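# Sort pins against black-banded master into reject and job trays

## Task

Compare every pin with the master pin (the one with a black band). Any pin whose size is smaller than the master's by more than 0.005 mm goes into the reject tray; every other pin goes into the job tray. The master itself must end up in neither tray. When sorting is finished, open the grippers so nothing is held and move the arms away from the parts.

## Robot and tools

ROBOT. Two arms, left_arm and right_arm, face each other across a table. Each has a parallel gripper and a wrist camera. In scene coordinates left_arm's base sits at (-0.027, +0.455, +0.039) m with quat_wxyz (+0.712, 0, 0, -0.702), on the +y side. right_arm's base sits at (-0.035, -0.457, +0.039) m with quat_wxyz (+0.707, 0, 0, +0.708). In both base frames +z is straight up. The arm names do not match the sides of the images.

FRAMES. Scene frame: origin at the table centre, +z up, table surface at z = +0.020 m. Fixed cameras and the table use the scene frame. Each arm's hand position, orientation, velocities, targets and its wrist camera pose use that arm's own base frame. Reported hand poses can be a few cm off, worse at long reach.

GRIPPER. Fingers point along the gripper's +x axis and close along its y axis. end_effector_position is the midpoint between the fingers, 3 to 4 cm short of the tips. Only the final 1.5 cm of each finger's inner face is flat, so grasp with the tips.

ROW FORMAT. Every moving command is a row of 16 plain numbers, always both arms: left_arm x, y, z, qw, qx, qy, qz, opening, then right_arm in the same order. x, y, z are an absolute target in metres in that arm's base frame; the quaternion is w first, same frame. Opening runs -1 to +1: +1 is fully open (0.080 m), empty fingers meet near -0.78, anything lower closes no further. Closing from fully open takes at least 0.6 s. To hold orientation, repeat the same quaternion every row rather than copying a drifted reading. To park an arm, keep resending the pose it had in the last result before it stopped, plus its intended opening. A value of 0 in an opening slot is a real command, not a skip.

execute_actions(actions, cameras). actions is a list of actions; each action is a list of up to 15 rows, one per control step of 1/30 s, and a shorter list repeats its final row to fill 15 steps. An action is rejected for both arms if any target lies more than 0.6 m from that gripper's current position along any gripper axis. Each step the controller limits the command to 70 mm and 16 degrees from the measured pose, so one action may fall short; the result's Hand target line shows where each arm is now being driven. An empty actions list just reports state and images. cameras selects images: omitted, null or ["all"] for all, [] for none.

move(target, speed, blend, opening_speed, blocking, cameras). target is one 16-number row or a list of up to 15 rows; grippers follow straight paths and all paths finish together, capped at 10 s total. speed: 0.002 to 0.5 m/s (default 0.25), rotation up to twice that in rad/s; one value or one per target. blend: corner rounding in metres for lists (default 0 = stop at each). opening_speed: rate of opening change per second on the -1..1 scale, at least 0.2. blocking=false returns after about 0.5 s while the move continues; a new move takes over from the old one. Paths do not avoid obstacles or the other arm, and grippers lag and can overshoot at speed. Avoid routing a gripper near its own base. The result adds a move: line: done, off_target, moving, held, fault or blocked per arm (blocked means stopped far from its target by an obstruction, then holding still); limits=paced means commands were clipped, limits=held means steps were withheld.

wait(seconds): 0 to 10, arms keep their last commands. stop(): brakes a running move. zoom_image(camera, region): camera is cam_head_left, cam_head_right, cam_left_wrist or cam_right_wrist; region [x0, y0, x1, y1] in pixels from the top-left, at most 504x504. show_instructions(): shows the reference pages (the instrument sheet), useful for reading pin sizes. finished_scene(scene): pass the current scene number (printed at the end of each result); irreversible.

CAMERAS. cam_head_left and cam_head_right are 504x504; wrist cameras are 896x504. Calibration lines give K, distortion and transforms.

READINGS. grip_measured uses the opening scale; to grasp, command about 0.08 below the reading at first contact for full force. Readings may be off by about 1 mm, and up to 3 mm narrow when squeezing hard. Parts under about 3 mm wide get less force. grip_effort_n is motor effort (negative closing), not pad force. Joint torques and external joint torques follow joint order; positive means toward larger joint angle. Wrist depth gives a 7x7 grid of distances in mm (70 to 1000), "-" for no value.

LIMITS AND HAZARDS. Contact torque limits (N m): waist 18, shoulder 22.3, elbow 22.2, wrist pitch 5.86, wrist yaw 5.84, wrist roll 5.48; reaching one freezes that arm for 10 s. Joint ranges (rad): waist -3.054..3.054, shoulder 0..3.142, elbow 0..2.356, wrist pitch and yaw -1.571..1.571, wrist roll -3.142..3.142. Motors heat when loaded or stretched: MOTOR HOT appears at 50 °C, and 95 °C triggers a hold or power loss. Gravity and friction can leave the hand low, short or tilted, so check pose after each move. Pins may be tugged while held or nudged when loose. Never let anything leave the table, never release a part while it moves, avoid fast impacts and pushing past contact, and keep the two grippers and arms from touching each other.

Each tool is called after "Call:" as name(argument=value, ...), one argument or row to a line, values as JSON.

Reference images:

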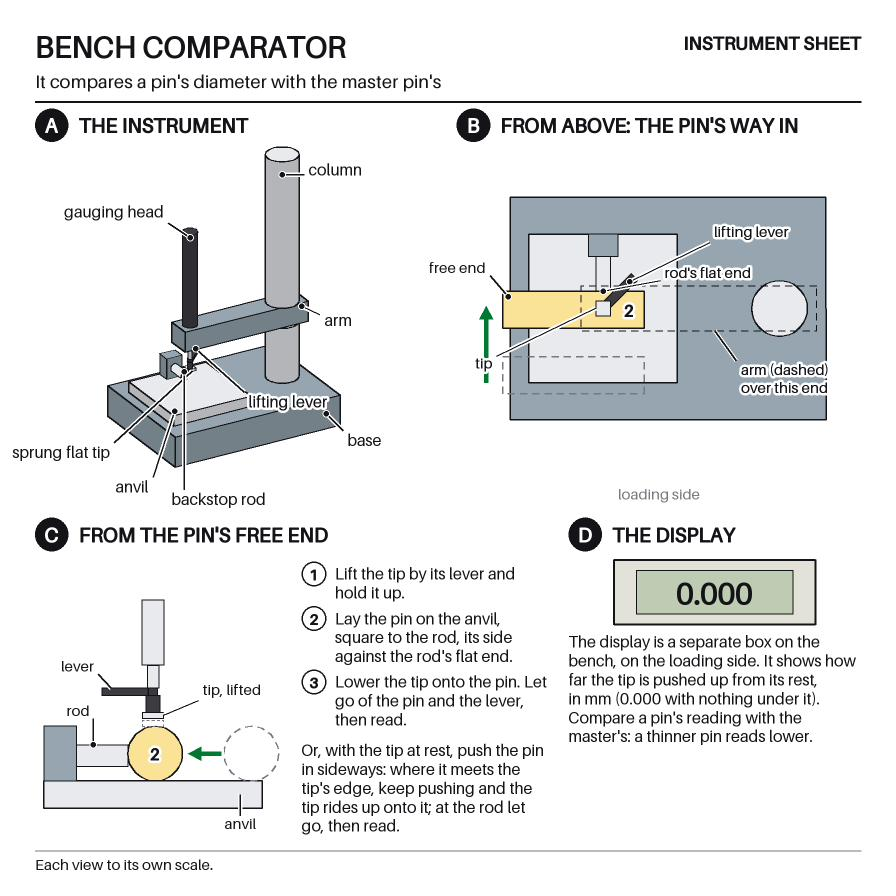

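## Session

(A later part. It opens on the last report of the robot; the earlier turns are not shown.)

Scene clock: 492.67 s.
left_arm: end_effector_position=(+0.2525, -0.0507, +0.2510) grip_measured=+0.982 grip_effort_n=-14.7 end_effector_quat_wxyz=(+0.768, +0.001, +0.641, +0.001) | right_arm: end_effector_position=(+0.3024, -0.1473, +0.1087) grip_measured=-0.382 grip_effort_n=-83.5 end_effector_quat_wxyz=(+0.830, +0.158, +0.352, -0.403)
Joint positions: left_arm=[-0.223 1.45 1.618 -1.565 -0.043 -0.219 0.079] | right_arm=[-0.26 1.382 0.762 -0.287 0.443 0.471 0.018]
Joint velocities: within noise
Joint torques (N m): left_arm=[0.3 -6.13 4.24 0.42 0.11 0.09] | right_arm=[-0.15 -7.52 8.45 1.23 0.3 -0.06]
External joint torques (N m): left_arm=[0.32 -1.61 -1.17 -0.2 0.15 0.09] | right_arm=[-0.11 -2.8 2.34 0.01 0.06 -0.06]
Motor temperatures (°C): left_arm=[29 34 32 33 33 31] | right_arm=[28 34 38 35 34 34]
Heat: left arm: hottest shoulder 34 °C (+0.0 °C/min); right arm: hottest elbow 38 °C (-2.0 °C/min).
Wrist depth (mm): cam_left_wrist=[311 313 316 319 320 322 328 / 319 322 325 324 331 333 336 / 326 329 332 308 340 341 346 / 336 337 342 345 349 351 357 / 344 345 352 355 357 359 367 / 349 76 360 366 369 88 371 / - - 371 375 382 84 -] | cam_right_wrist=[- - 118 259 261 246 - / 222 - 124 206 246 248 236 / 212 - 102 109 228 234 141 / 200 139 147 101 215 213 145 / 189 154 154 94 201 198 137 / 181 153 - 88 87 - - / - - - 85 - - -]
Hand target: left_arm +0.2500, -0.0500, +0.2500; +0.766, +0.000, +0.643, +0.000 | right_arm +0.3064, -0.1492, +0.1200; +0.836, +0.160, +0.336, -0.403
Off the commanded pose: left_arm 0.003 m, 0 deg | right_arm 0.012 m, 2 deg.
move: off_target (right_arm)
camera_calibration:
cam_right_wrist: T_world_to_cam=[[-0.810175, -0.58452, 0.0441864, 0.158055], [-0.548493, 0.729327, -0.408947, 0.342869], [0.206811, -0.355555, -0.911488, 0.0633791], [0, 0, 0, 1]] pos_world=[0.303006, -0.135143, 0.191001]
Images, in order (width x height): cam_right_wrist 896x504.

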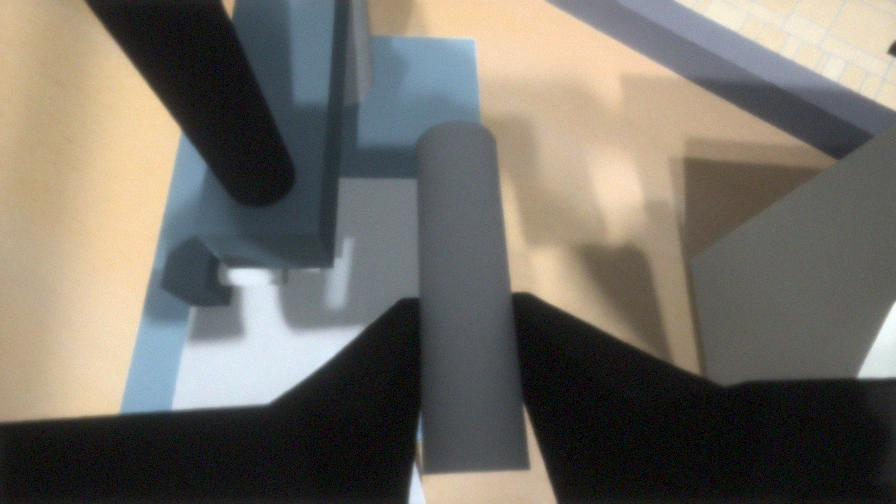

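Call:
move(
  target=[
    [0.25, -0.05, 0.25, 0.7660, 0, 0.6428, 0, 0.98, 0.28, 0.02, 0.14, 0.9272,0,0.3746,0, -0.46],
    [0.25, -0.05, 0.25, 0.7660, 0, 0.6428, 0, 0.98, 0.370, 0.252, 0.09, 0.9272,0,0.3746,0, -0.46],
    [0.25, -0.05, 0.25, 0.7660, 0, 0.6428, 0, 0.98, 0.370, 0.254, 0.045, 0.9272,0,0.3746,0, -0.46],
  ],
  speed=[0.3,0.25,0.08],
  blend=[0.03,0.01,0],
  cameras=["cam_right_wrist"],
)

Scene clock: 499.87 s.
left_arm: end_effector_position=(+0.2525, -0.0507, +0.2510) grip_measured=+0.982 grip_effort_n=-14.7 end_effector_quat_wxyz=(+0.768, +0.001, +0.641, +0.001) | right_arm: end_effector_position=(+0.3694, +0.2533, +0.0444) grip_measured=-0.382 grip_effort_n=-83.5 end_effector_quat_wxyz=(+0.926, -0.002, +0.378, +0.002)
Joint positions: left_arm=[-0.223 1.45 1.618 -1.565 -0.043 -0.219 0.079] | right_arm=[0.768 1.948 1.098 -0.086 0.517 0.589 0.018]
Joint velocities: within noise
Joint torques (N m): left_arm=[0.29 -6.12 4.24 0.42 0.12 0.09] | right_arm=[0.2 -9.61 6 1.42 0.56 0.13]
External joint torques (N m): left_arm=[0.28 -1.53 -1.22 -0.2 0.16 0.09] | right_arm=[0.19 -1.38 0.53 0.26 0.29 0.13]
Motor temperatures (°C): left_arm=[29 34 32 33 33 31] | right_arm=[28 35 39 36 34 34]
Heat: left arm: hottest shoulder 34 °C (+0.0 °C/min); right arm: hottest elbow 39 °C (+0.0 °C/min).
Wrist depth (mm): cam_left_wrist=[312 314 316 319 321 324 328 / 318 320 324 325 330 334 336 / 326 330 331 308 340 341 347 / 336 337 340 346 349 350 357 / 343 345 349 354 358 360 367 / 350 76 360 365 369 88 373 / - - 372 375 379 84 -] | cam_right_wrist=[144 161 161 165 169 170 173 / 145 151 151 154 157 158 160 / 139 141 140 110 128 144 149 / 130 132 131 102 123 135 140 / 123 124 124 94 104 128 132 / 118 119 - 88 87 - - / - - - 86 85 - -]
Hand target: left_arm +0.2500, -0.0500, +0.2500; +0.766, +0.000, +0.643, +0.000 | right_arm +0.3700, +0.2540, +0.0450; +0.927, +0.000, +0.375, +0.000
Off the commanded pose: left_arm 0.003 m, 0 deg | right_arm 0.001 m, 1 deg.
move: done
camera_calibration:
cam_right_wrist: T_world_to_cam=[[-0.0462095, -0.998644, 0.0239615, 0.272852], [-0.905438, 0.0317402, -0.42329, 0.370356], [0.421955, -0.0412557, -0.905677, -0.0259493], [0, 0, 0, 1]] pos_world=[0.358892, 0.259657, 0.126728]
Images, in order (width x height): cam_right_wrist 896x504.

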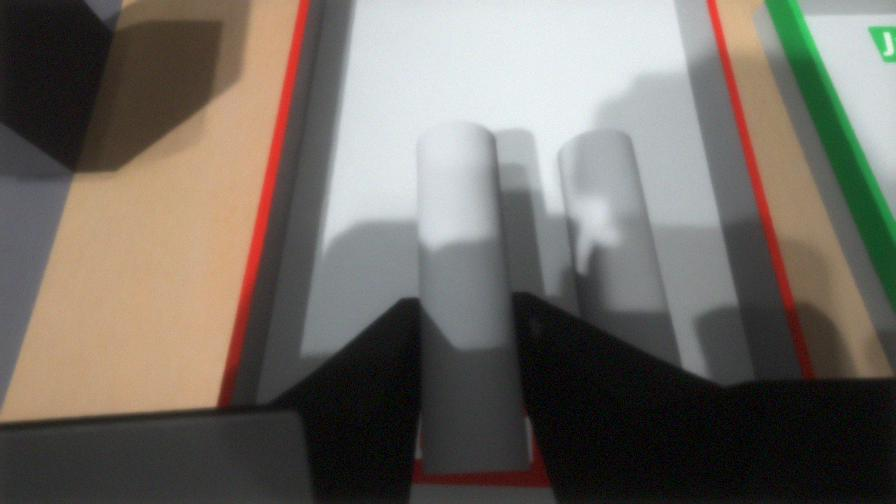

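Call:
move(
  target=[
    [0.25, -0.05, 0.25, 0.7660, 0, 0.6428, 0, 0.98, 0.3715, 0.2545, 0.030, 0.9272,0,0.3746,0, -0.46],
    [0.25, -0.05, 0.25, 0.7660, 0, 0.6428, 0, 0.98, 0.3715, 0.2545, 0.0225, 0.9272,0,0.3746,0, -0.46],
  ],
  speed=[0.05,0.03],
  blend=[0.001,0],
  cameras=["cam_right_wrist"],
)

Scene clock: 504.53 s.
left_arm: end_effector_position=(+0.2525, -0.0507, +0.2510) grip_measured=+0.982 grip_effort_n=-14.7 end_effector_quat_wxyz=(+0.768, +0.001, +0.641, +0.001) | right_arm: end_effector_position=(+0.3732, +0.2563, +0.0307) grip_measured=-0.382 grip_effort_n=-83.5 end_effector_quat_wxyz=(+0.930, +0.005, +0.369, +0.003)
Joint positions: left_arm=[-0.223 1.45 1.618 -1.565 -0.043 -0.219 0.079] | right_arm=[0.769 1.992 1.08 -0.001 0.524 0.589 0.018]
Joint velocities: within noise
Joint torques (N m): left_arm=[0.29 -6.12 4.24 0.43 0.11 0.09] | right_arm=[-0.02 -8.15 5.08 1.3 0.28 0.07]
External joint torques (N m): left_arm=[0.31 -1.51 -1.23 -0.2 0.16 0.09] | right_arm=[0.05 0.39 -0.35 0.08 0 0.07]
Motor temperatures (°C): left_arm=[29 34 32 33 33 31] | right_arm=[28 35 39 36 34 34]
Heat: left arm: hottest shoulder 34 °C (+0.0 °C/min); right arm: hottest elbow 39 °C (+0.0 °C/min).
Wrist depth (mm): cam_left_wrist=[310 313 316 319 322 323 329 / 318 321 325 324 331 333 337 / 327 331 332 307 338 342 347 / 335 339 341 345 348 350 358 / 344 345 350 355 356 360 367 / 350 76 360 365 369 88 372 / - - 371 377 380 84 -] | cam_right_wrist=[133 152 148 153 155 153 157 / 137 141 137 141 143 143 144 / 129 130 127 110 129 132 134 / 121 122 120 102 121 123 124 / 113 114 111 94 100 97 114 / 108 108 - 88 87 - - / - - - 87 85 - -]
Hand target: left_arm +0.2500, -0.0500, +0.2500; +0.766, +0.000, +0.643, +0.000 | right_arm +0.3714, +0.2544, +0.0226; +0.927, +0.000, +0.375, +0.000
Off the commanded pose: left_arm 0.003 m, 0 deg | right_arm 0.009 m, 1 deg.
move: off_target (right_arm)
camera_calibration:
cam_right_wrist: T_world_to_cam=[[-0.0496988, -0.998711, 0.0102786, 0.27808], [-0.896416, 0.0400654, -0.4414, 0.362992], [0.440419, -0.0311509, -0.897252, -0.0495589], [0, 0, 0, 1]] pos_world=[0.361039, 0.261635, 0.112899]
Images, in order (width x height): cam_right_wrist 896x504.

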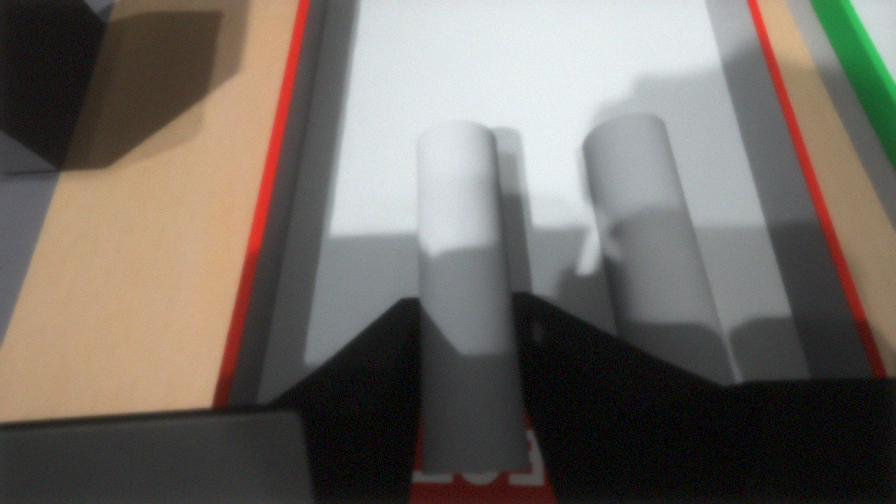

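Call:
move(
  target=[
    [0.25, -0.05, 0.25, 0.7660, 0, 0.6428, 0, 0.98, 0.3715, 0.2545, 0.0262, 0.9272,0,0.3746,0, -0.46],
    [0.25, -0.05, 0.25, 0.7660, 0, 0.6428, 0, 0.98, 0.3715, 0.2545, 0.0262, 0.9272,0,0.3746,0, -0.12],
    [0.25, -0.05, 0.25, 0.7660, 0, 0.6428, 0, 0.98, 0.331, 0.2545, 0.067, 0.9272,0,0.3746,0, -0.12],
    [0.25, -0.05, 0.25, 0.7660, 0, 0.6428, 0, 0.98, 0.30, 0.10, 0.16, 0.8030,0.1873,0.3244,-0.4636, 0.0],
  ],
  speed=[0.03,0.03,0.08,0.3],
  blend=[0,0,0.01,0],
  opening_speed=0.5,
  cameras=["cam_right_wrist"],
)

Call:
move(
  target=[
    [0.25, -0.05, 0.25, 0.7660, 0, 0.6428, 0, 0.98, 0.385, -0.025, 0.13, 0.4281,0.3323,0.1730,-0.8224, 0.0],
  ],
  speed=[0.3],
)

Scene clock: 518.50 s.
left_arm: end_effector_position=(+0.2525, -0.0507, +0.2510) grip_measured=+0.982 grip_effort_n=-14.7 end_effector_quat_wxyz=(+0.768, +0.001, +0.641, +0.001) | right_arm: end_effector_position=(+0.2982, +0.0993, +0.1608) grip_measured=-0.004 grip_effort_n=14.2 end_effector_quat_wxyz=(+0.804, +0.187, +0.324, -0.461)
Joint positions: left_arm=[-0.223 1.45 1.618 -1.565 -0.043 -0.219 0.079] | right_arm=[0.67 1.761 1.399 -1.353 0.794 1.772 0.035]
Joint velocities: within noise
Joint torques (N m): left_arm=[0.3 -6.13 4.24 0.42 0.11 0.09] | right_arm=[-0.2 -6.89 6.78 -0.01 0.42 0.13]
External joint torques (N m): left_arm=[0.27 -1.64 -1.15 -0.19 0.16 0.09] | right_arm=[-0.16 -0.21 1.55 -0.06 -0.06 0.13]
Motor temperatures (°C): left_arm=[29 34 32 33 33 31] | right_arm=[28 37 38 36 34 34]
Heat: left arm: hottest shoulder 34 °C (+0.0 °C/min); right arm: hottest elbow 38 °C (+1.0 °C/min).
Wrist depth (mm): cam_left_wrist=[311 313 316 319 321 323 328 / 318 321 324 324 332 333 337 / 326 329 332 309 340 341 347 / 334 338 340 345 348 350 358 / 344 345 350 354 357 359 367 / 350 76 361 364 368 88 372 / - - 371 376 381 84 -] | cam_right_wrist=[336 343 349 327 307 362 296 / 285 314 320 319 305 335 310 / 283 292 295 299 302 311 314 / 266 267 270 279 272 287 291 / 246 250 97 257 93 268 270 / 236 - - 241 82 - - / - - - 228 - - -]
Hand target: left_arm +0.2500, -0.0500, +0.2500; +0.766, +0.000, +0.643, +0.000 | right_arm +0.2999, +0.1000, +0.1599; +0.803, +0.187, +0.324, -0.464
Off the commanded pose: left_arm 0.003 m, 0 deg | right_arm 0.002 m, 0 deg.
move: done
camera_calibration:
cam_right_wrist: T_world_to_cam=[[-0.88775, -0.459852, 0.020868, 0.310927], [-0.422974, 0.79699, -0.431161, 0.141423], [0.181639, -0.39159, -0.902033, 0.209034], [0, 0, 0, 1]] pos_world=[0.297875, 0.112124, 0.243044]
Images, in order (width x height): cam_right_wrist 896x504.

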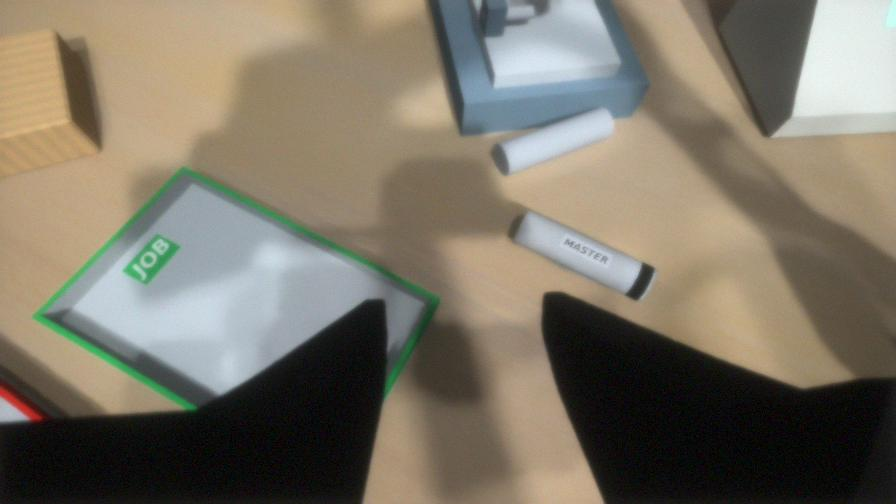

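Scene clock: 521.00 s.
left_arm: end_effector_position=(+0.2525, -0.0507, +0.2510) grip_measured=+0.982 grip_effort_n=-14.7 end_effector_quat_wxyz=(+0.768, +0.001, +0.641, +0.001) | right_arm: end_effector_position=(+0.3832, -0.0252, +0.1327) grip_measured=-0.004 grip_effort_n=14.2 end_effector_quat_wxyz=(-0.511, -0.428, -0.170, +0.726)
Joint positions: left_arm=[-0.223 1.45 1.618 -1.565 -0.043 -0.219 0.079] | right_arm=[0.16 2.174 1.922 -1.571 0.609 2.314 0.035]
Joint velocities: within noise
Joint torques (N m): left_arm=[0.29 -6.12 4.24 0.42 0.12 0.09] | right_arm=[-0.1 -9.57 6.57 -0.2 0.31 0.13]
External joint torques (N m): left_arm=[0.25 -1.59 -1.15 -0.17 0.17 0.09] | right_arm=[-0.08 -0.08 1.41 -0.06 -0.08 0.14]
Motor temperatures (°C): left_arm=[29 34 32 33 33 31] | right_arm=[28 38 38 35 34 34]
Heat: left arm: hottest shoulder 34 °C (+0.0 °C/min); right arm: hottest shoulder 38 °C (+4.0 °C/min).
Wrist depth (mm): cam_left_wrist=[311 313 316 320 322 323 329 / 318 321 324 325 330 333 338 / 327 330 330 308 339 341 347 / 335 338 342 345 348 350 357 / 345 345 350 355 357 360 369 / 350 76 360 365 370 88 373 / - - 370 376 379 84 -] | cam_right_wrist=[303 219 164 221 253 244 235 / 286 236 217 208 238 233 225 / 272 255 212 203 227 223 216 / 259 249 237 216 220 197 205 / 246 238 97 221 92 202 199 / 236 - - 211 82 - - / - - - 203 - - -]
Hand target: left_arm +0.2500, -0.0500, +0.2500; +0.766, +0.000, +0.643, +0.000 | right_arm +0.3847, -0.0252, +0.1296; -0.509, -0.426, -0.170, +0.728
Off the commanded pose: left_arm 0.003 m, 0 deg | right_arm 0.003 m, 18 deg; orientation clipped.
joint sent to its limit (right arm) — joint 4 (wrist pitch), lower limit. The joint targets are off in orientation, not in position.
move: off_target (right_arm); limits=paced
camera_calibration:
cam_left_wrist: T_world_to_cam=[[0.00267225, -0.9993, 0.0373051, -0.0544191], [-0.98777, 0.00317799, 0.155886, 0.242711], [-0.155895, -0.0372654, -0.98707, 0.365036], [0, 0, 0, 1]] pos_world=[0.296796, -0.0415491, 0.324511]
cam_right_wrist: T_world_to_cam=[[-0.871583, 0.463002, -0.161159, 0.370962], [0.489971, 0.833723, -0.254627, -0.107792], [0.0164692, -0.300891, -0.953516, 0.191926], [0, 0, 0, 1]] pos_world=[0.372978, -0.0241383, 0.215342]

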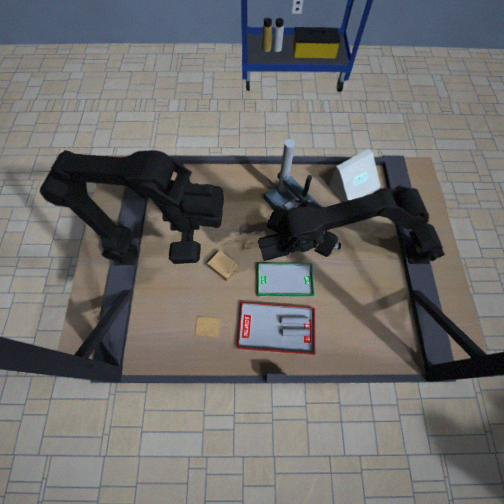

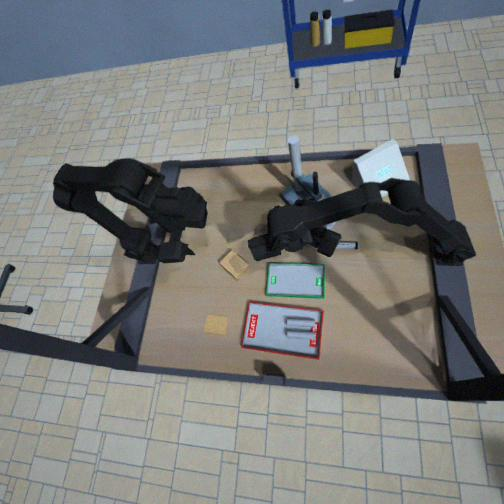

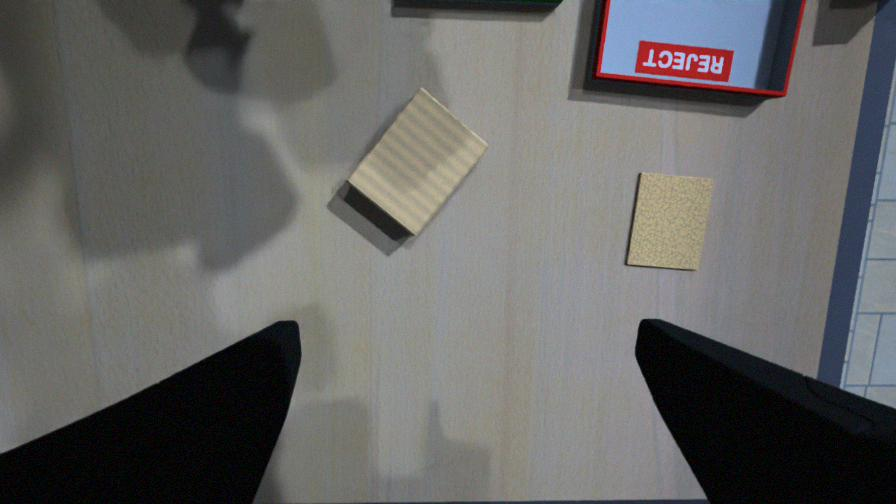

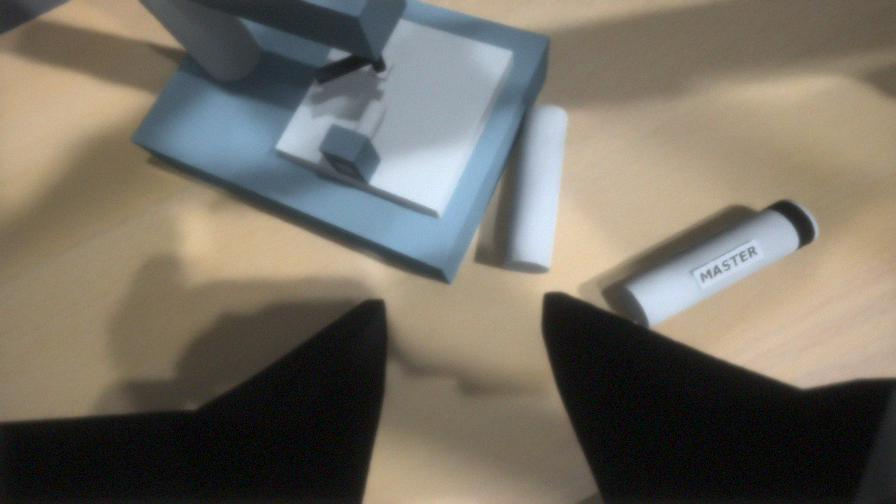

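Call:
move(
  target=[
    [0.25, -0.05, 0.25, 0.7660, 0, 0.6428, 0, 0.98, 0.364, -0.046, 0.055, 0.4173,0.3345,0.1686,-0.8280, -0.15],
  ],
  speed=[0.12],
  cameras=["cam_right_wrist"],
)

Scene clock: 531.23 s.
left_arm: end_effector_position=(+0.2525, -0.0507, +0.2510) grip_measured=+0.982 grip_effort_n=-14.7 end_effector_quat_wxyz=(+0.768, +0.001, +0.641, +0.001) | right_arm: end_effector_position=(+0.3661, -0.0454, +0.0598) grip_measured=-0.146 grip_effort_n=-20.2 end_effector_quat_wxyz=(-0.443, -0.372, -0.168, +0.799)
Joint positions: left_arm=[-0.223 1.45 1.618 -1.565 -0.043 -0.219 0.079] | right_arm=[0.101 2.346 1.863 -1.571 0.577 2.427 0.028]
Joint velocities: within noise
Joint torques (N m): left_arm=[0.29 -6.12 4.23 0.42 0.11 0.09] | right_arm=[-0.17 -10.18 4.51 -0.48 0.25 0.12]
External joint torques (N m): left_arm=[0.3 -1.66 -1.16 -0.2 0.16 0.09] | right_arm=[-0.04 -0.21 -0.15 0.02 -0.1 0.13]
Motor temperatures (°C): left_arm=[29 34 32 33 33 31] | right_arm=[28 39 38 35 34 34]
Heat: left arm: hottest shoulder 34 °C (+0.0 °C/min); right arm: hottest shoulder 39 °C (+5.1 °C/min).
Wrist depth (mm): cam_left_wrist=[311 313 317 319 321 323 329 / 318 320 324 324 331 334 336 / 326 330 333 308 339 341 347 / 335 339 342 344 350 351 358 / 344 345 350 354 358 358 367 / 350 76 361 364 368 88 372 / - - 372 375 380 84 -] | cam_right_wrist=[153 142 144 162 196 195 194 / 136 132 133 160 182 181 180 / 127 121 126 150 169 169 168 / 130 128 125 145 159 154 154 / 151 149 121 146 98 130 148 / 144 - - 141 83 - - / - - - 134 131 - -]
Hand target: left_arm +0.2500, -0.0500, +0.2500; +0.766, +0.000, +0.643, +0.000 | right_arm +0.3636, -0.0462, +0.0547; -0.439, -0.364, -0.170, +0.804
Off the commanded pose: left_arm 0.003 m, 0 deg | right_arm 0.005 m, 6 deg.
joint sent to its limit (right arm) — joint 4 (wrist pitch), lower limit. The joint targets are off in orientation, not in position.
move: off_target (right_arm)
camera_calibration:
cam_right_wrist: T_world_to_cam=[[-0.804295, 0.593138, -0.0360137, 0.327468], [0.563554, 0.742152, -0.362791, -0.125788], [-0.188457, -0.312086, -0.931175, 0.189794], [0, 0, 0, 1]] pos_world=[0.370038, -0.0416475, 0.14289]
Images, in order (width x height): cam_right_wrist 896x504.

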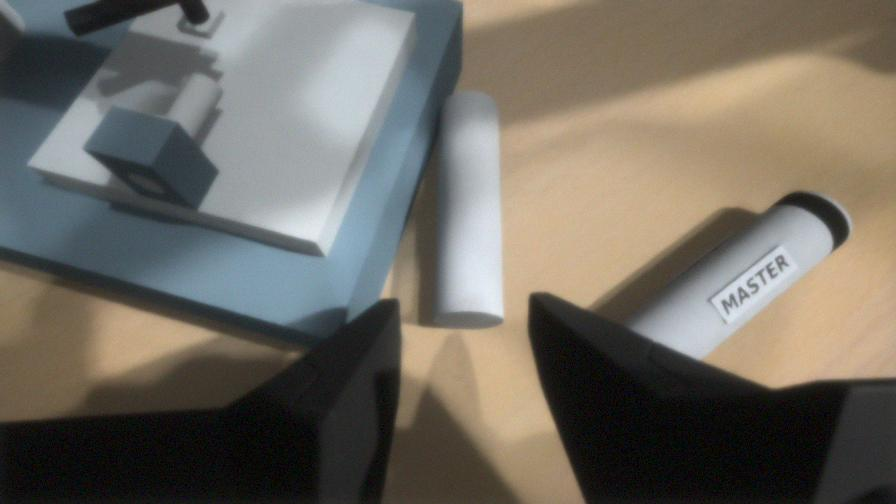

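Call:
move(
  target=[
    [0.25, -0.05, 0.25, 0.7660, 0, 0.6428, 0, 0.98, 0.3630, -0.0520, 0.044, 0.4108,0.3358,0.1660,-0.8312, -0.15],
  ],
  speed=[0.06],
  cameras=["cam_right_wrist"],
)

Scene clock: 541.97 s.
left_arm: end_effector_position=(+0.2525, -0.0507, +0.2510) grip_measured=+0.982 grip_effort_n=-14.7 end_effector_quat_wxyz=(+0.768, +0.001, +0.641, +0.001) | right_arm: end_effector_position=(+0.3635, -0.0515, +0.0481) grip_measured=-0.146 grip_effort_n=-19.3 end_effector_quat_wxyz=(-0.430, -0.362, -0.166, +0.810)
Joint positions: left_arm=[-0.223 1.45 1.618 -1.565 -0.043 -0.219 0.079] | right_arm=[0.084 2.38 1.863 -1.571 0.574 2.441 0.028]
Joint velocities: within noise
Joint torques (N m): left_arm=[0.29 -6.12 4.24 0.42 0.11 0.09] | right_arm=[-0.19 -10.1 5.26 -0.52 0.25 0.13]
External joint torques (N m): left_arm=[0.32 -1.62 -1.14 -0.18 0.15 0.09] | right_arm=[-0.19 -0.14 0.75 0.02 -0.07 0.14]
Motor temperatures (°C): left_arm=[29 34 32 33 33 31] | right_arm=[28 40 38 34 34 34]
Heat: left arm: hottest shoulder 34 °C (+0.0 °C/min); right arm: hottest shoulder 40 °C (+6.0 °C/min).
Wrist depth (mm): cam_left_wrist=[310 314 316 319 320 323 328 / 319 321 325 325 330 334 337 / 327 330 332 308 339 343 346 / 334 337 341 345 349 350 358 / 344 345 350 356 357 359 368 / 350 76 359 364 370 88 371 / - - 373 376 380 84 -] | cam_right_wrist=[129 127 130 168 185 185 185 / - 118 120 145 171 171 171 / 93 108 114 138 159 159 159 / 114 112 113 128 148 148 130 / 136 110 107 126 98 119 138 / 131 131 - 129 83 - - / - - - 123 120 - -]
Hand target: left_arm +0.2500, -0.0500, +0.2500; +0.766, +0.000, +0.643, +0.000 | right_arm +0.3627, -0.0521, +0.0438; -0.427, -0.358, -0.167, +0.814
Off the commanded pose: left_arm 0.003 m, 0 deg | right_arm 0.004 m, 4 deg.
joint sent to its limit (right arm) — joint 4 (wrist pitch), lower limit. The joint targets are off in orientation, not in position.
move: off_target (right_arm)
camera_calibration:
cam_right_wrist: T_world_to_cam=[[-0.787807, 0.615655, -0.0181656, 0.322798], [0.574623, 0.724043, -0.381538, -0.128108], [-0.221743, -0.311016, -0.924175, 0.188307], [0, 0, 0, 1]] pos_world=[0.369672, -0.0474104, 0.131015]
Images, in order (width x height): cam_right_wrist 896x504.

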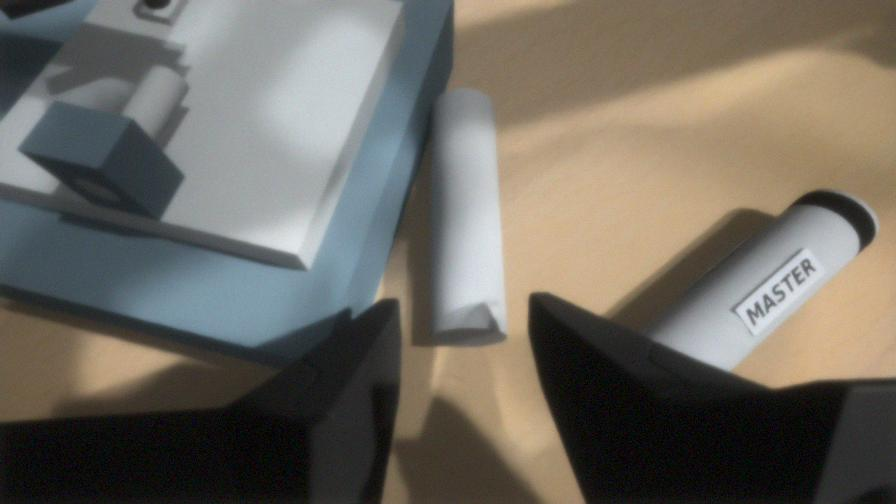

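Call:
move(
  target=[
    [0.25, -0.05, 0.25, 0.7660, 0, 0.6428, 0, 0.98, 0.3520, -0.0670, 0.026, 0.4108,0.3358,0.1660,-0.8312, -0.2],
  ],
  speed=[0.05],
  cameras=["cam_right_wrist"],
)

Scene clock: 550.37 s.
left_arm: end_effector_position=(+0.2525, -0.0507, +0.2510) grip_measured=+0.982 grip_effort_n=-14.7 end_effector_quat_wxyz=(+0.768, +0.001, +0.641, +0.001) | right_arm: end_effector_position=(+0.3542, -0.0657, +0.0313) grip_measured=-0.196 grip_effort_n=-19.8 end_effector_quat_wxyz=(-0.412, -0.343, -0.166, +0.827)
Joint positions: left_arm=[-0.223 1.45 1.618 -1.565 -0.043 -0.219 0.079] | right_arm=[0.047 2.415 1.834 -1.558 0.58 2.446 0.026]
Joint velocities: within noise
Joint torques (N m): left_arm=[0.29 -6.12 4.24 0.42 0.11 0.09] | right_arm=[-0.13 -10.14 4.12 -0.34 0.45 0.14]
External joint torques (N m): left_arm=[0.3 -1.6 -1.22 -0.23 0.15 0.09] | right_arm=[-0.13 -0.17 -0.22 0.28 0.14 0.14]
Motor temperatures (°C): left_arm=[29 34 32 33 33 31] | right_arm=[28 40 38 34 33 34]
Heat: left arm: hottest shoulder 34 °C (+0.0 °C/min); right arm: hottest shoulder 40 °C (+6.1 °C/min).
Wrist depth (mm): cam_left_wrist=[311 312 317 319 321 323 327 / 319 321 324 324 331 334 337 / 326 329 331 308 340 342 346 / 334 338 342 345 348 352 358 / 344 345 350 356 357 359 369 / 350 76 361 364 369 88 372 / - - 371 375 380 84 -] | cam_right_wrist=[105 109 112 164 172 174 176 / - 101 102 129 157 159 160 / - 92 100 122 144 146 147 / - 85 97 114 133 135 119 / 89 87 89 103 93 123 106 / - 85 - 111 88 - - / - - - 107 - - -]
Hand target: left_arm +0.2500, -0.0500, +0.2500; +0.766, +0.000, +0.643, +0.000 | right_arm +0.3519, -0.0670, +0.0260; -0.411, -0.336, -0.166, +0.831
Off the commanded pose: left_arm 0.003 m, 0 deg | right_arm 0.006 m, 1 deg.
move: done
camera_calibration:
cam_right_wrist: T_world_to_cam=[[-0.764162, 0.644886, 0.0133385, 0.316574], [0.581946, 0.698205, -0.416952, -0.122051], [-0.2782, -0.310857, -0.90883, 0.185829], [0, 0, 0, 1]] pos_world=[0.364638, -0.0611712, 0.113775]
Images, in order (width x height): cam_right_wrist 896x504.

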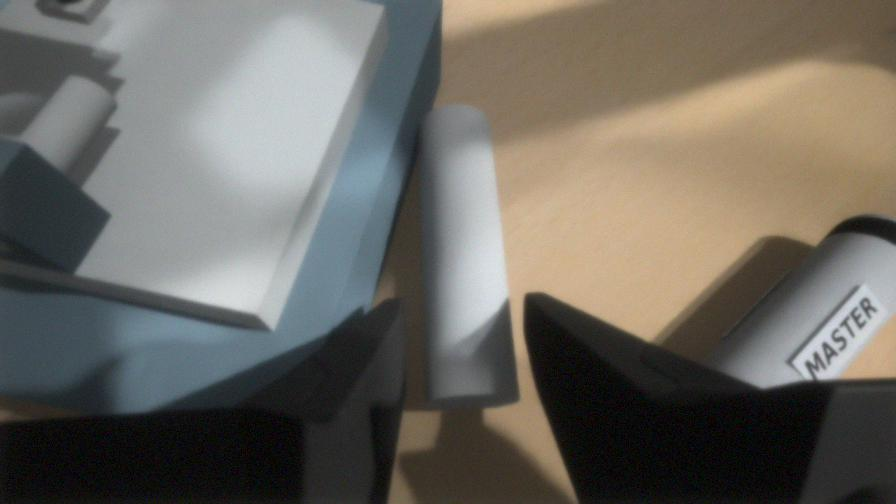

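Call:
move(
  target=[
    [0.25, -0.05, 0.25, 0.7660, 0, 0.6428, 0, 0.98, 0.3520, -0.0670, 0.021, 0.4108,0.3358,0.1660,-0.8312, -0.2],
  ],
  speed=[0.03],
  cameras=["cam_right_wrist"],
)

Scene clock: 556.93 s.
left_arm: end_effector_position=(+0.2525, -0.0507, +0.2510) grip_measured=+0.982 grip_effort_n=-14.7 end_effector_quat_wxyz=(+0.768, +0.001, +0.641, +0.001) | right_arm: end_effector_position=(+0.3545, -0.0657, +0.0267) grip_measured=-0.196 grip_effort_n=-19.8 end_effector_quat_wxyz=(-0.412, -0.344, -0.165, +0.827)
Joint positions: left_arm=[-0.223 1.45 1.618 -1.565 -0.043 -0.219 0.079] | right_arm=[0.047 2.422 1.827 -1.544 0.58 2.446 0.026]
Joint velocities: within noise
Joint torques (N m): left_arm=[0.3 -6.12 4.23 0.42 0.11 0.09] | right_arm=[-0.15 -10.08 4.07 -0.33 0.44 0.13]
External joint torques (N m): left_arm=[0.29 -1.62 -1.16 -0.19 0.16 0.09] | right_arm=[-0.15 -0.09 -0.27 0.29 0.13 0.13]
Motor temperatures (°C): left_arm=[29 34 32 33 33 31] | right_arm=[28 41 38 34 34 34]
Heat: left arm: hottest shoulder 34 °C (+0.0 °C/min); right arm: hottest shoulder 41 °C (+7.0 °C/min).
Wrist depth (mm): cam_left_wrist=[310 313 316 319 322 324 329 / 318 321 325 325 331 333 338 / 326 329 331 308 339 341 348 / 335 338 342 345 348 350 358 / 344 345 351 354 356 359 367 / 350 76 361 364 368 88 372 / - - 371 375 380 84 -] | cam_right_wrist=[101 103 105 160 165 167 168 / - 92 98 123 151 152 154 / 86 86 98 119 138 140 141 / - 80 92 108 128 129 114 / 84 84 85 98 94 119 101 / - 81 - 98 88 - - / - - - 103 89 - -]
Hand target: left_arm +0.2500, -0.0500, +0.2500; +0.766, +0.000, +0.643, +0.000 | right_arm +0.3519, -0.0669, +0.0211; -0.411, -0.336, -0.166, +0.831
Off the commanded pose: left_arm 0.003 m, 0 deg | right_arm 0.006 m, 1 deg.
move: done
camera_calibration:
cam_right_wrist: T_world_to_cam=[[-0.764006, 0.645093, 0.01223, 0.316798], [0.5827, 0.698003, -0.416236, -0.124433], [-0.277047, -0.31088, -0.909175, 0.181277], [0, 0, 0, 1]] pos_world=[0.364765, -0.0611539, 0.109144]
Images, in order (width x height): cam_right_wrist 896x504.

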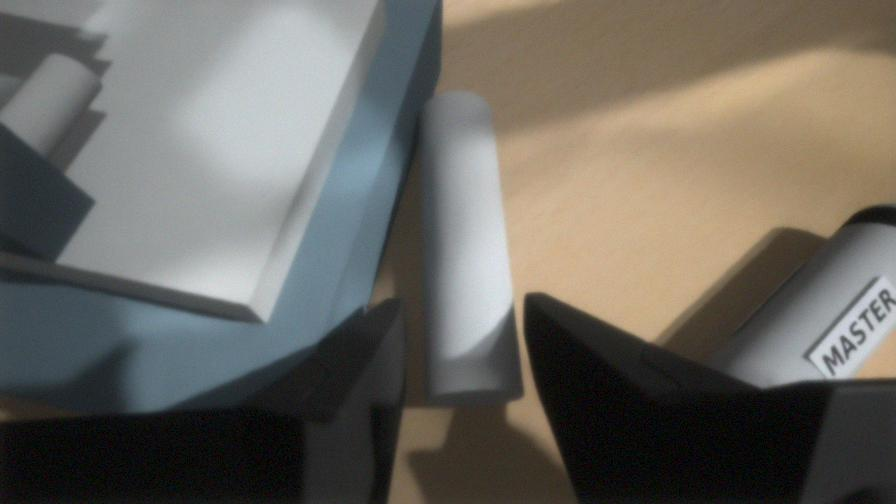

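Call:
move(
  target=[
    [0.25, -0.05, 0.25, 0.7660, 0, 0.6428, 0, 0.98, 0.3515, -0.0665, 0.0165, 0.4108,0.3358,0.1660,-0.8312, -0.2],
  ],
  speed=[0.03],
  cameras=["cam_right_wrist"],
)

Scene clock: 561.57 s.
left_arm: end_effector_position=(+0.2525, -0.0507, +0.2510) grip_measured=+0.982 grip_effort_n=-14.7 end_effector_quat_wxyz=(+0.768, +0.001, +0.641, +0.001) | right_arm: end_effector_position=(+0.3540, -0.0657, +0.0222) grip_measured=-0.196 grip_effort_n=-19.8 end_effector_quat_wxyz=(-0.412, -0.344, -0.165, +0.827)
Joint positions: left_arm=[-0.223 1.45 1.618 -1.565 -0.043 -0.219 0.079] | right_arm=[0.047 2.427 1.818 -1.53 0.58 2.448 0.026]
Joint velocities: within noise
Joint torques (N m): left_arm=[0.29 -6.13 4.24 0.42 0.11 0.09] | right_arm=[-0.04 -10.06 4.03 -0.32 0.42 0.13]
External joint torques (N m): left_arm=[0.29 -1.58 -1.17 -0.18 0.15 0.09] | right_arm=[-0.11 0.01 -0.31 0.3 0.11 0.13]
Motor temperatures (°C): left_arm=[29 34 32 33 33 31] | right_arm=[28 43 37 34 34 34]
Heat: left arm: hottest shoulder 34 °C (+0.0 °C/min); right arm: hottest shoulder 43 °C (+8.1 °C/min).
Wrist depth (mm): cam_left_wrist=[311 314 316 319 321 323 327 / 319 321 323 326 330 334 336 / 327 329 331 308 340 342 347 / 335 338 341 345 348 351 357 / 345 346 351 355 357 358 367 / 351 76 359 363 368 88 371 / - - 373 375 379 84 -] | cam_right_wrist=[95 97 98 154 158 160 162 / 87 89 99 118 145 146 148 / - 81 93 110 133 134 136 / - 76 88 103 123 124 109 / - 80 82 94 97 117 96 / - - - 94 89 - - / - - - 99 98 - -]
Hand target: left_arm +0.2500, -0.0500, +0.2500; +0.766, +0.000, +0.643, +0.000 | right_arm +0.3514, -0.0664, +0.0166; -0.411, -0.336, -0.166, +0.831
Off the commanded pose: left_arm 0.003 m, 0 deg | right_arm 0.006 m, 1 deg.
move: done
camera_calibration:
cam_right_wrist: T_world_to_cam=[[-0.763488, 0.645716, 0.0116997, 0.316406], [0.583376, 0.697323, -0.416429, -0.126298], [-0.277053, -0.311113, -0.909093, 0.177097], [0, 0, 0, 1]] pos_world=[0.364317, -0.0611411, 0.104702]
Images, in order (width x height): cam_right_wrist 896x504.

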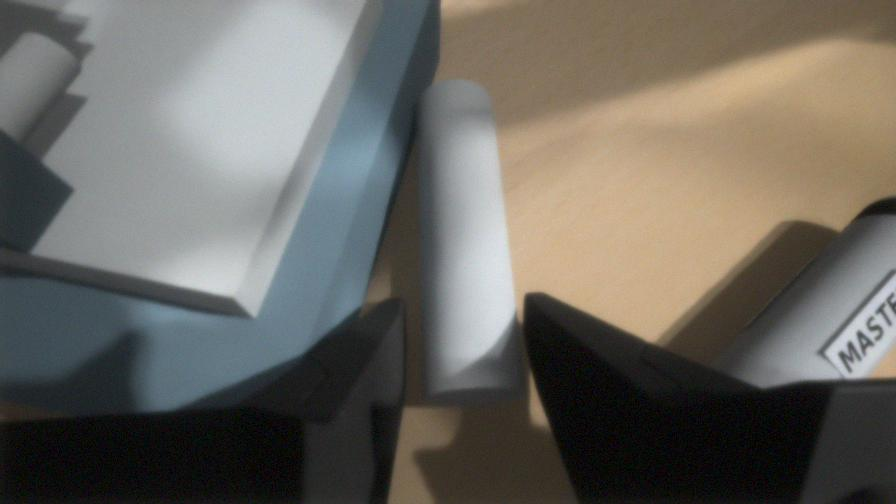

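Call:
move(
  target=[
    [0.25, -0.05, 0.25, 0.7660, 0, 0.6428, 0, 0.98, 0.3515, -0.0665, 0.0165, 0.4108,0.3358,0.1660,-0.8312, -0.46],
    [0.25, -0.05, 0.25, 0.7660, 0, 0.6428, 0, 0.98, 0.3535, -0.0640, 0.07, 0.4108,0.3358,0.1660,-0.8312, -0.46],
    [0.25, -0.05, 0.25, 0.7660, 0, 0.6428, 0, 0.98, 0.345, -0.02, 0.10, 0.4108,0.3358,0.1660,-0.8312, -0.46],
  ],
  speed=[0.03,0.06,0.12],
  blend=[0,0.01,0],
  opening_speed=0.5,
  cameras=["cam_right_wrist"],
)

Scene clock: 569.83 s.
left_arm: end_effector_position=(+0.2525, -0.0507, +0.2510) grip_measured=+0.982 grip_effort_n=-14.7 end_effector_quat_wxyz=(+0.768, +0.001, +0.641, +0.001) | right_arm: end_effector_position=(+0.3465, -0.0193, +0.0936) grip_measured=-0.382 grip_effort_n=-83.5 end_effector_quat_wxyz=(-0.457, -0.401, -0.174, +0.775)
Joint positions: left_arm=[-0.223 1.45 1.618 -1.565 -0.043 -0.219 0.079] | right_arm=[0.17 2.182 1.754 -1.568 0.542 2.446 0.018]
Joint velocities: within noise
Joint torques (N m): left_arm=[0.29 -6.12 4.23 0.42 0.11 0.09] | right_arm=[-0.04 -13.05 4.73 -0.58 0.44 0.13]
External joint torques (N m): left_arm=[0.3 -1.63 -1.16 -0.19 0.15 0.09] | right_arm=[-0.1 -3.95 -0.04 -0.17 0.12 0.13]
Motor temperatures (°C): left_arm=[29 35 32 33 33 31] | right_arm=[28 45 37 34 34 34]
Heat: left arm: hottest shoulder 35 °C (+1.0 °C/min); right arm: hottest shoulder 45 °C (+9.0 °C/min).
Wrist depth (mm): cam_left_wrist=[310 314 316 320 322 323 328 / 319 322 324 324 331 335 337 / 327 330 332 307 339 341 348 / 335 337 341 345 350 350 358 / 344 345 351 353 357 361 368 / 350 76 360 366 368 88 371 / - - 372 376 380 84 -] | cam_right_wrist=[140 180 193 228 225 221 218 / 185 172 174 121 212 209 206 / 172 160 172 111 200 198 195 / 180 165 180 101 189 183 185 / 190 186 175 93 162 178 177 / 181 181 - 92 - - - / - - - 165 - - -]
Hand target: left_arm +0.2500, -0.0500, +0.2500; +0.766, +0.000, +0.643, +0.000 | right_arm +0.3447, -0.0202, +0.0994; -0.457, -0.405, -0.170, +0.773
Off the commanded pose: left_arm 0.003 m, 0 deg | right_arm 0.007 m, 11 deg.
joint sent to its limit (right arm) — joint 4 (wrist pitch), lower limit. The joint targets are off in orientation, not in position.
move: off_target (right_arm)
camera_calibration:
cam_right_wrist: T_world_to_cam=[[-0.823161, 0.563667, -0.0684449, 0.30638], [0.555701, 0.774976, -0.301014, -0.124247], [-0.116628, -0.285818, -0.95116, 0.203196], [0, 0, 0, 1]] pos_world=[0.344942, -0.0183306, 0.176842]
Images, in order (width x height): cam_right_wrist 896x504.

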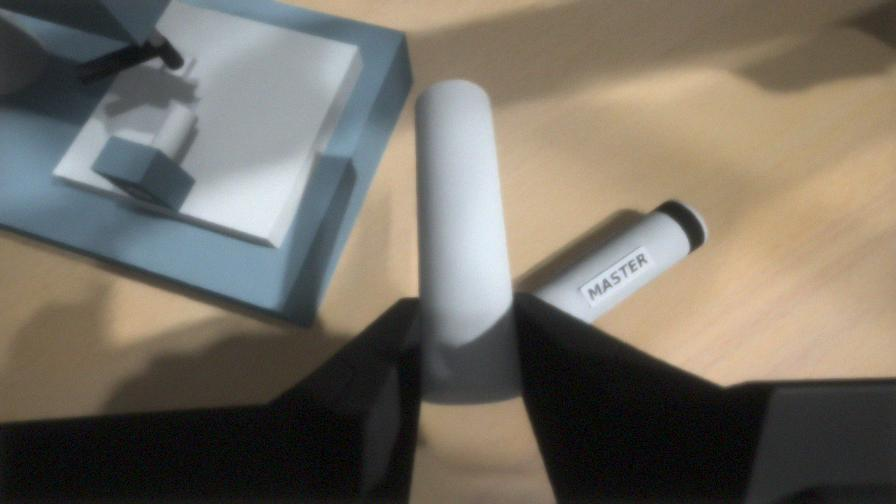

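Call:
move(
  target=[
    [0.25, -0.05, 0.25, 0.7660, 0, 0.6428, 0, 0.98, 0.27, 0.035, 0.11, -0.5563,-0.3085,-0.2270,0.7373, -0.46],
    [0.25, -0.05, 0.25, 0.7660, 0, 0.6428, 0, 0.98, 0.1845, 0.030, 0.08, 0.6507,0.2703,0.2663,-0.6570, -0.46],
    [0.25, -0.05, 0.25, 0.7660, 0, 0.6428, 0, 0.98, 0.1845, 0.011, 0.035, 0.6507,0.2703,0.2663,-0.6570, -0.46],
    [0.25, -0.05, 0.25, 0.7660, 0, 0.6428, 0, 0.98, 0.1845, 0.010, 0.0165, 0.6507,0.2703,0.2663,-0.6570, -0.46],
  ],
  speed=[0.2,0.25,0.1,0.04],
  blend=[0.02,0.01,0.003,0],
  cameras=["cam_right_wrist"],
)

Scene clock: 585.30 s.
left_arm: end_effector_position=(+0.2525, -0.0507, +0.2510) grip_measured=+0.982 grip_effort_n=-14.7 end_effector_quat_wxyz=(+0.768, +0.001, +0.641, +0.001) | right_arm: end_effector_position=(+0.1856, +0.0127, +0.0171) grip_measured=-0.382 grip_effort_n=-83.5 end_effector_quat_wxyz=(+0.649, +0.279, +0.268, -0.656)
Joint positions: left_arm=[-0.223 1.45 1.618 -1.565 -0.043 -0.219 0.079] | right_arm=[0.566 1.774 0.751 -1.036 0.632 2.319 0.018]
Joint velocities: within noise
Joint torques (N m): left_arm=[0.29 -6.12 4.24 0.42 0.11 0.09] | right_arm=[-0.22 -4.97 3.18 -0.4 0.7 -0.13]
External joint torques (N m): left_arm=[0.29 -1.58 -1.2 -0.2 0.16 0.09] | right_arm=[-0.25 -0.15 -0.11 0.09 0.34 -0.13]
Motor temperatures (°C): left_arm=[29 35 33 33 33 31] | right_arm=[28 52 36 34 34 34]
Heat: left arm: hottest shoulder 35 °C (+1.0 °C/min); right arm: hottest shoulder 52 °C (+14.2 °C/min). Fold the right arm in close to its base, or ease its load, before you think long.
Wrist depth (mm): cam_left_wrist=[311 313 316 320 321 323 328 / 319 322 324 325 330 334 338 / 327 329 331 309 340 342 347 / 335 338 341 344 348 352 358 / 343 346 351 354 357 359 368 / 349 76 359 365 368 88 370 / - - 372 374 379 84 -] | cam_right_wrist=[153 154 156 158 159 161 161 / 141 142 143 124 146 148 149 / 130 132 133 112 135 136 137 / 101 103 123 101 125 127 128 / 112 114 116 93 116 120 119 / 108 109 - 93 - - - / - - - 103 - - -]
Hand target: left_arm +0.2500, -0.0500, +0.2500; +0.766, +0.000, +0.643, +0.000 | right_arm +0.1845, +0.0101, +0.0165; +0.651, +0.270, +0.267, -0.657
Off the commanded pose: left_arm 0.003 m, 0 deg | right_arm 0.003 m, 1 deg.
MOTOR HOT: joint 2 (shoulder) of the right arm reports 52 °C; the controller stops that arm at 95 °C. To cool a motor, set the load down, stop pushing, or move to a pose that needs little force.
move: done
camera_calibration:
cam_right_wrist: T_world_to_cam=[[-0.997797, 0.0651998, 0.0122236, 0.188087], [0.0545953, 0.911808, -0.406972, 0.0104002], [-0.03768, -0.405408, -0.913359, 0.10696], [0, 0, 0, 1]] pos_world=[0.191135, 0.0216164, 0.0996268]
Images, in order (width x height): cam_right_wrist 896x504.

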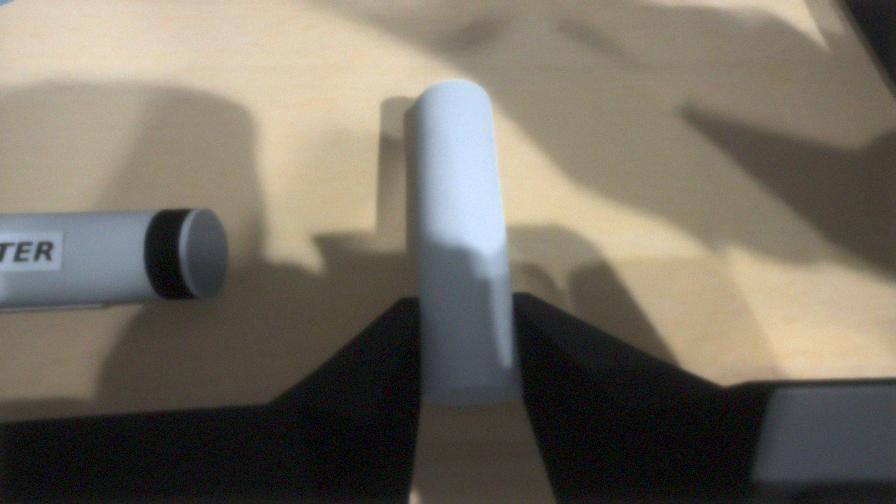

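Call:
move(
  target=[
    [0.25, -0.05, 0.25, 0.7660, 0, 0.6428, 0, 0.98, 0.1845, 0.010, 0.0140, 0.6507,0.2703,0.2663,-0.6570, -0.46],
    [0.25, -0.05, 0.25, 0.7660, 0, 0.6428, 0, 0.98, 0.1845, 0.010, 0.0145, 0.6507,0.2703,0.2663,-0.6570, -0.1],
    [0.25, -0.05, 0.25, 0.7660, 0, 0.6428, 0, 0.98, 0.1845, -0.0015, 0.0150, 0.6533,0.2670,0.2628,-0.6577, -0.1],
    [0.25, -0.05, 0.25, 0.7660, 0, 0.6428, 0, 0.98, 0.1845, -0.0015, 0.0150, 0.6533,0.2670,0.2628,-0.6577, -0.46],
  ],
  speed=[0.03,0.03,0.04,0.03],
  blend=0,
  opening_speed=0.5,
  cameras=["cam_right_wrist"],
)

Scene clock: 594.07 s.
left_arm: end_effector_position=(+0.2525, -0.0507, +0.2510) grip_measured=+0.982 grip_effort_n=-14.7 end_effector_quat_wxyz=(+0.768, +0.001, +0.641, +0.001) | right_arm: end_effector_position=(+0.1851, -0.0003, +0.0141) grip_measured=-0.382 grip_effort_n=-83.5 end_effector_quat_wxyz=(+0.652, +0.267, +0.264, -0.659)
Joint positions: left_arm=[-0.223 1.45 1.618 -1.565 -0.043 -0.219 0.079] | right_arm=[0.526 1.774 0.72 -1.002 0.667 2.277 0.018]
Joint velocities: within noise
Joint torques (N m): left_arm=[0.29 -6.13 4.24 0.42 0.11 0.09] | right_arm=[-0.21 -6.67 2.99 -0.22 0.49 -0.13]
External joint torques (N m): left_arm=[0.29 -1.66 -1.13 -0.19 0.15 0.09] | right_arm=[-0.2 -1.92 -0.24 0.24 0.11 -0.13]
Motor temperatures (°C): left_arm=[29 35 33 33 33 31] | right_arm=[28 48 36 34 34 34]
Heat: left arm: hottest shoulder 35 °C (+1.0 °C/min); right arm: hottest shoulder 48 °C (+8.1 °C/min). Fold the right arm in close to its base, or ease its load, before you think long.
Wrist depth (mm): cam_left_wrist=[310 313 316 319 320 323 328 / 319 321 324 325 331 333 337 / 327 330 331 308 339 341 346 / 333 338 342 344 348 350 358 / 344 345 350 354 358 360 368 / 350 76 359 363 369 88 372 / - - 371 377 381 84 -] | cam_right_wrist=[153 153 155 158 160 162 161 / 139 141 142 144 146 148 150 / 128 129 131 112 134 136 137 / 120 120 121 102 124 126 127 / - 103 114 94 114 118 118 / 105 106 - 88 87 - - / - - - 87 87 - -]
Hand target: left_arm +0.2500, -0.0500, +0.2500; +0.766, +0.000, +0.643, +0.000 | right_arm +0.1845, -0.0015, +0.0150; +0.653, +0.267, +0.263, -0.658
Off the commanded pose: left_arm 0.003 m, 0 deg | right_arm 0.002 m, 0 deg.
MOTOR HOT: still on. Joint 2 (shoulder) of the right arm reports 48 °C.
move: done
camera_calibration:
cam_right_wrist: T_world_to_cam=[[-0.997941, 0.0606382, 0.0208814, 0.188294], [0.0458033, 0.901787, -0.429748, 0.0229697], [-0.0448897, -0.427907, -0.902708, 0.100215], [0, 0, 0, 1]] pos_world=[0.191353, 0.0107511, 0.0964043]
Images, in order (width x height): cam_right_wrist 896x504.

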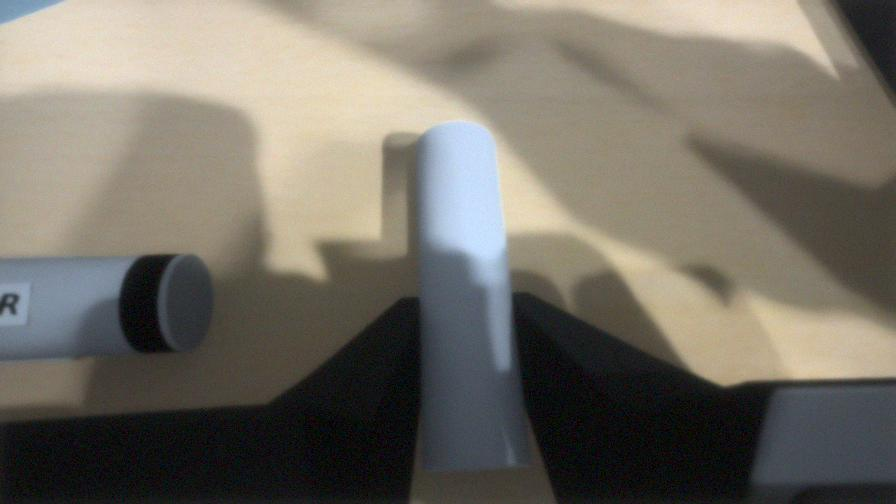

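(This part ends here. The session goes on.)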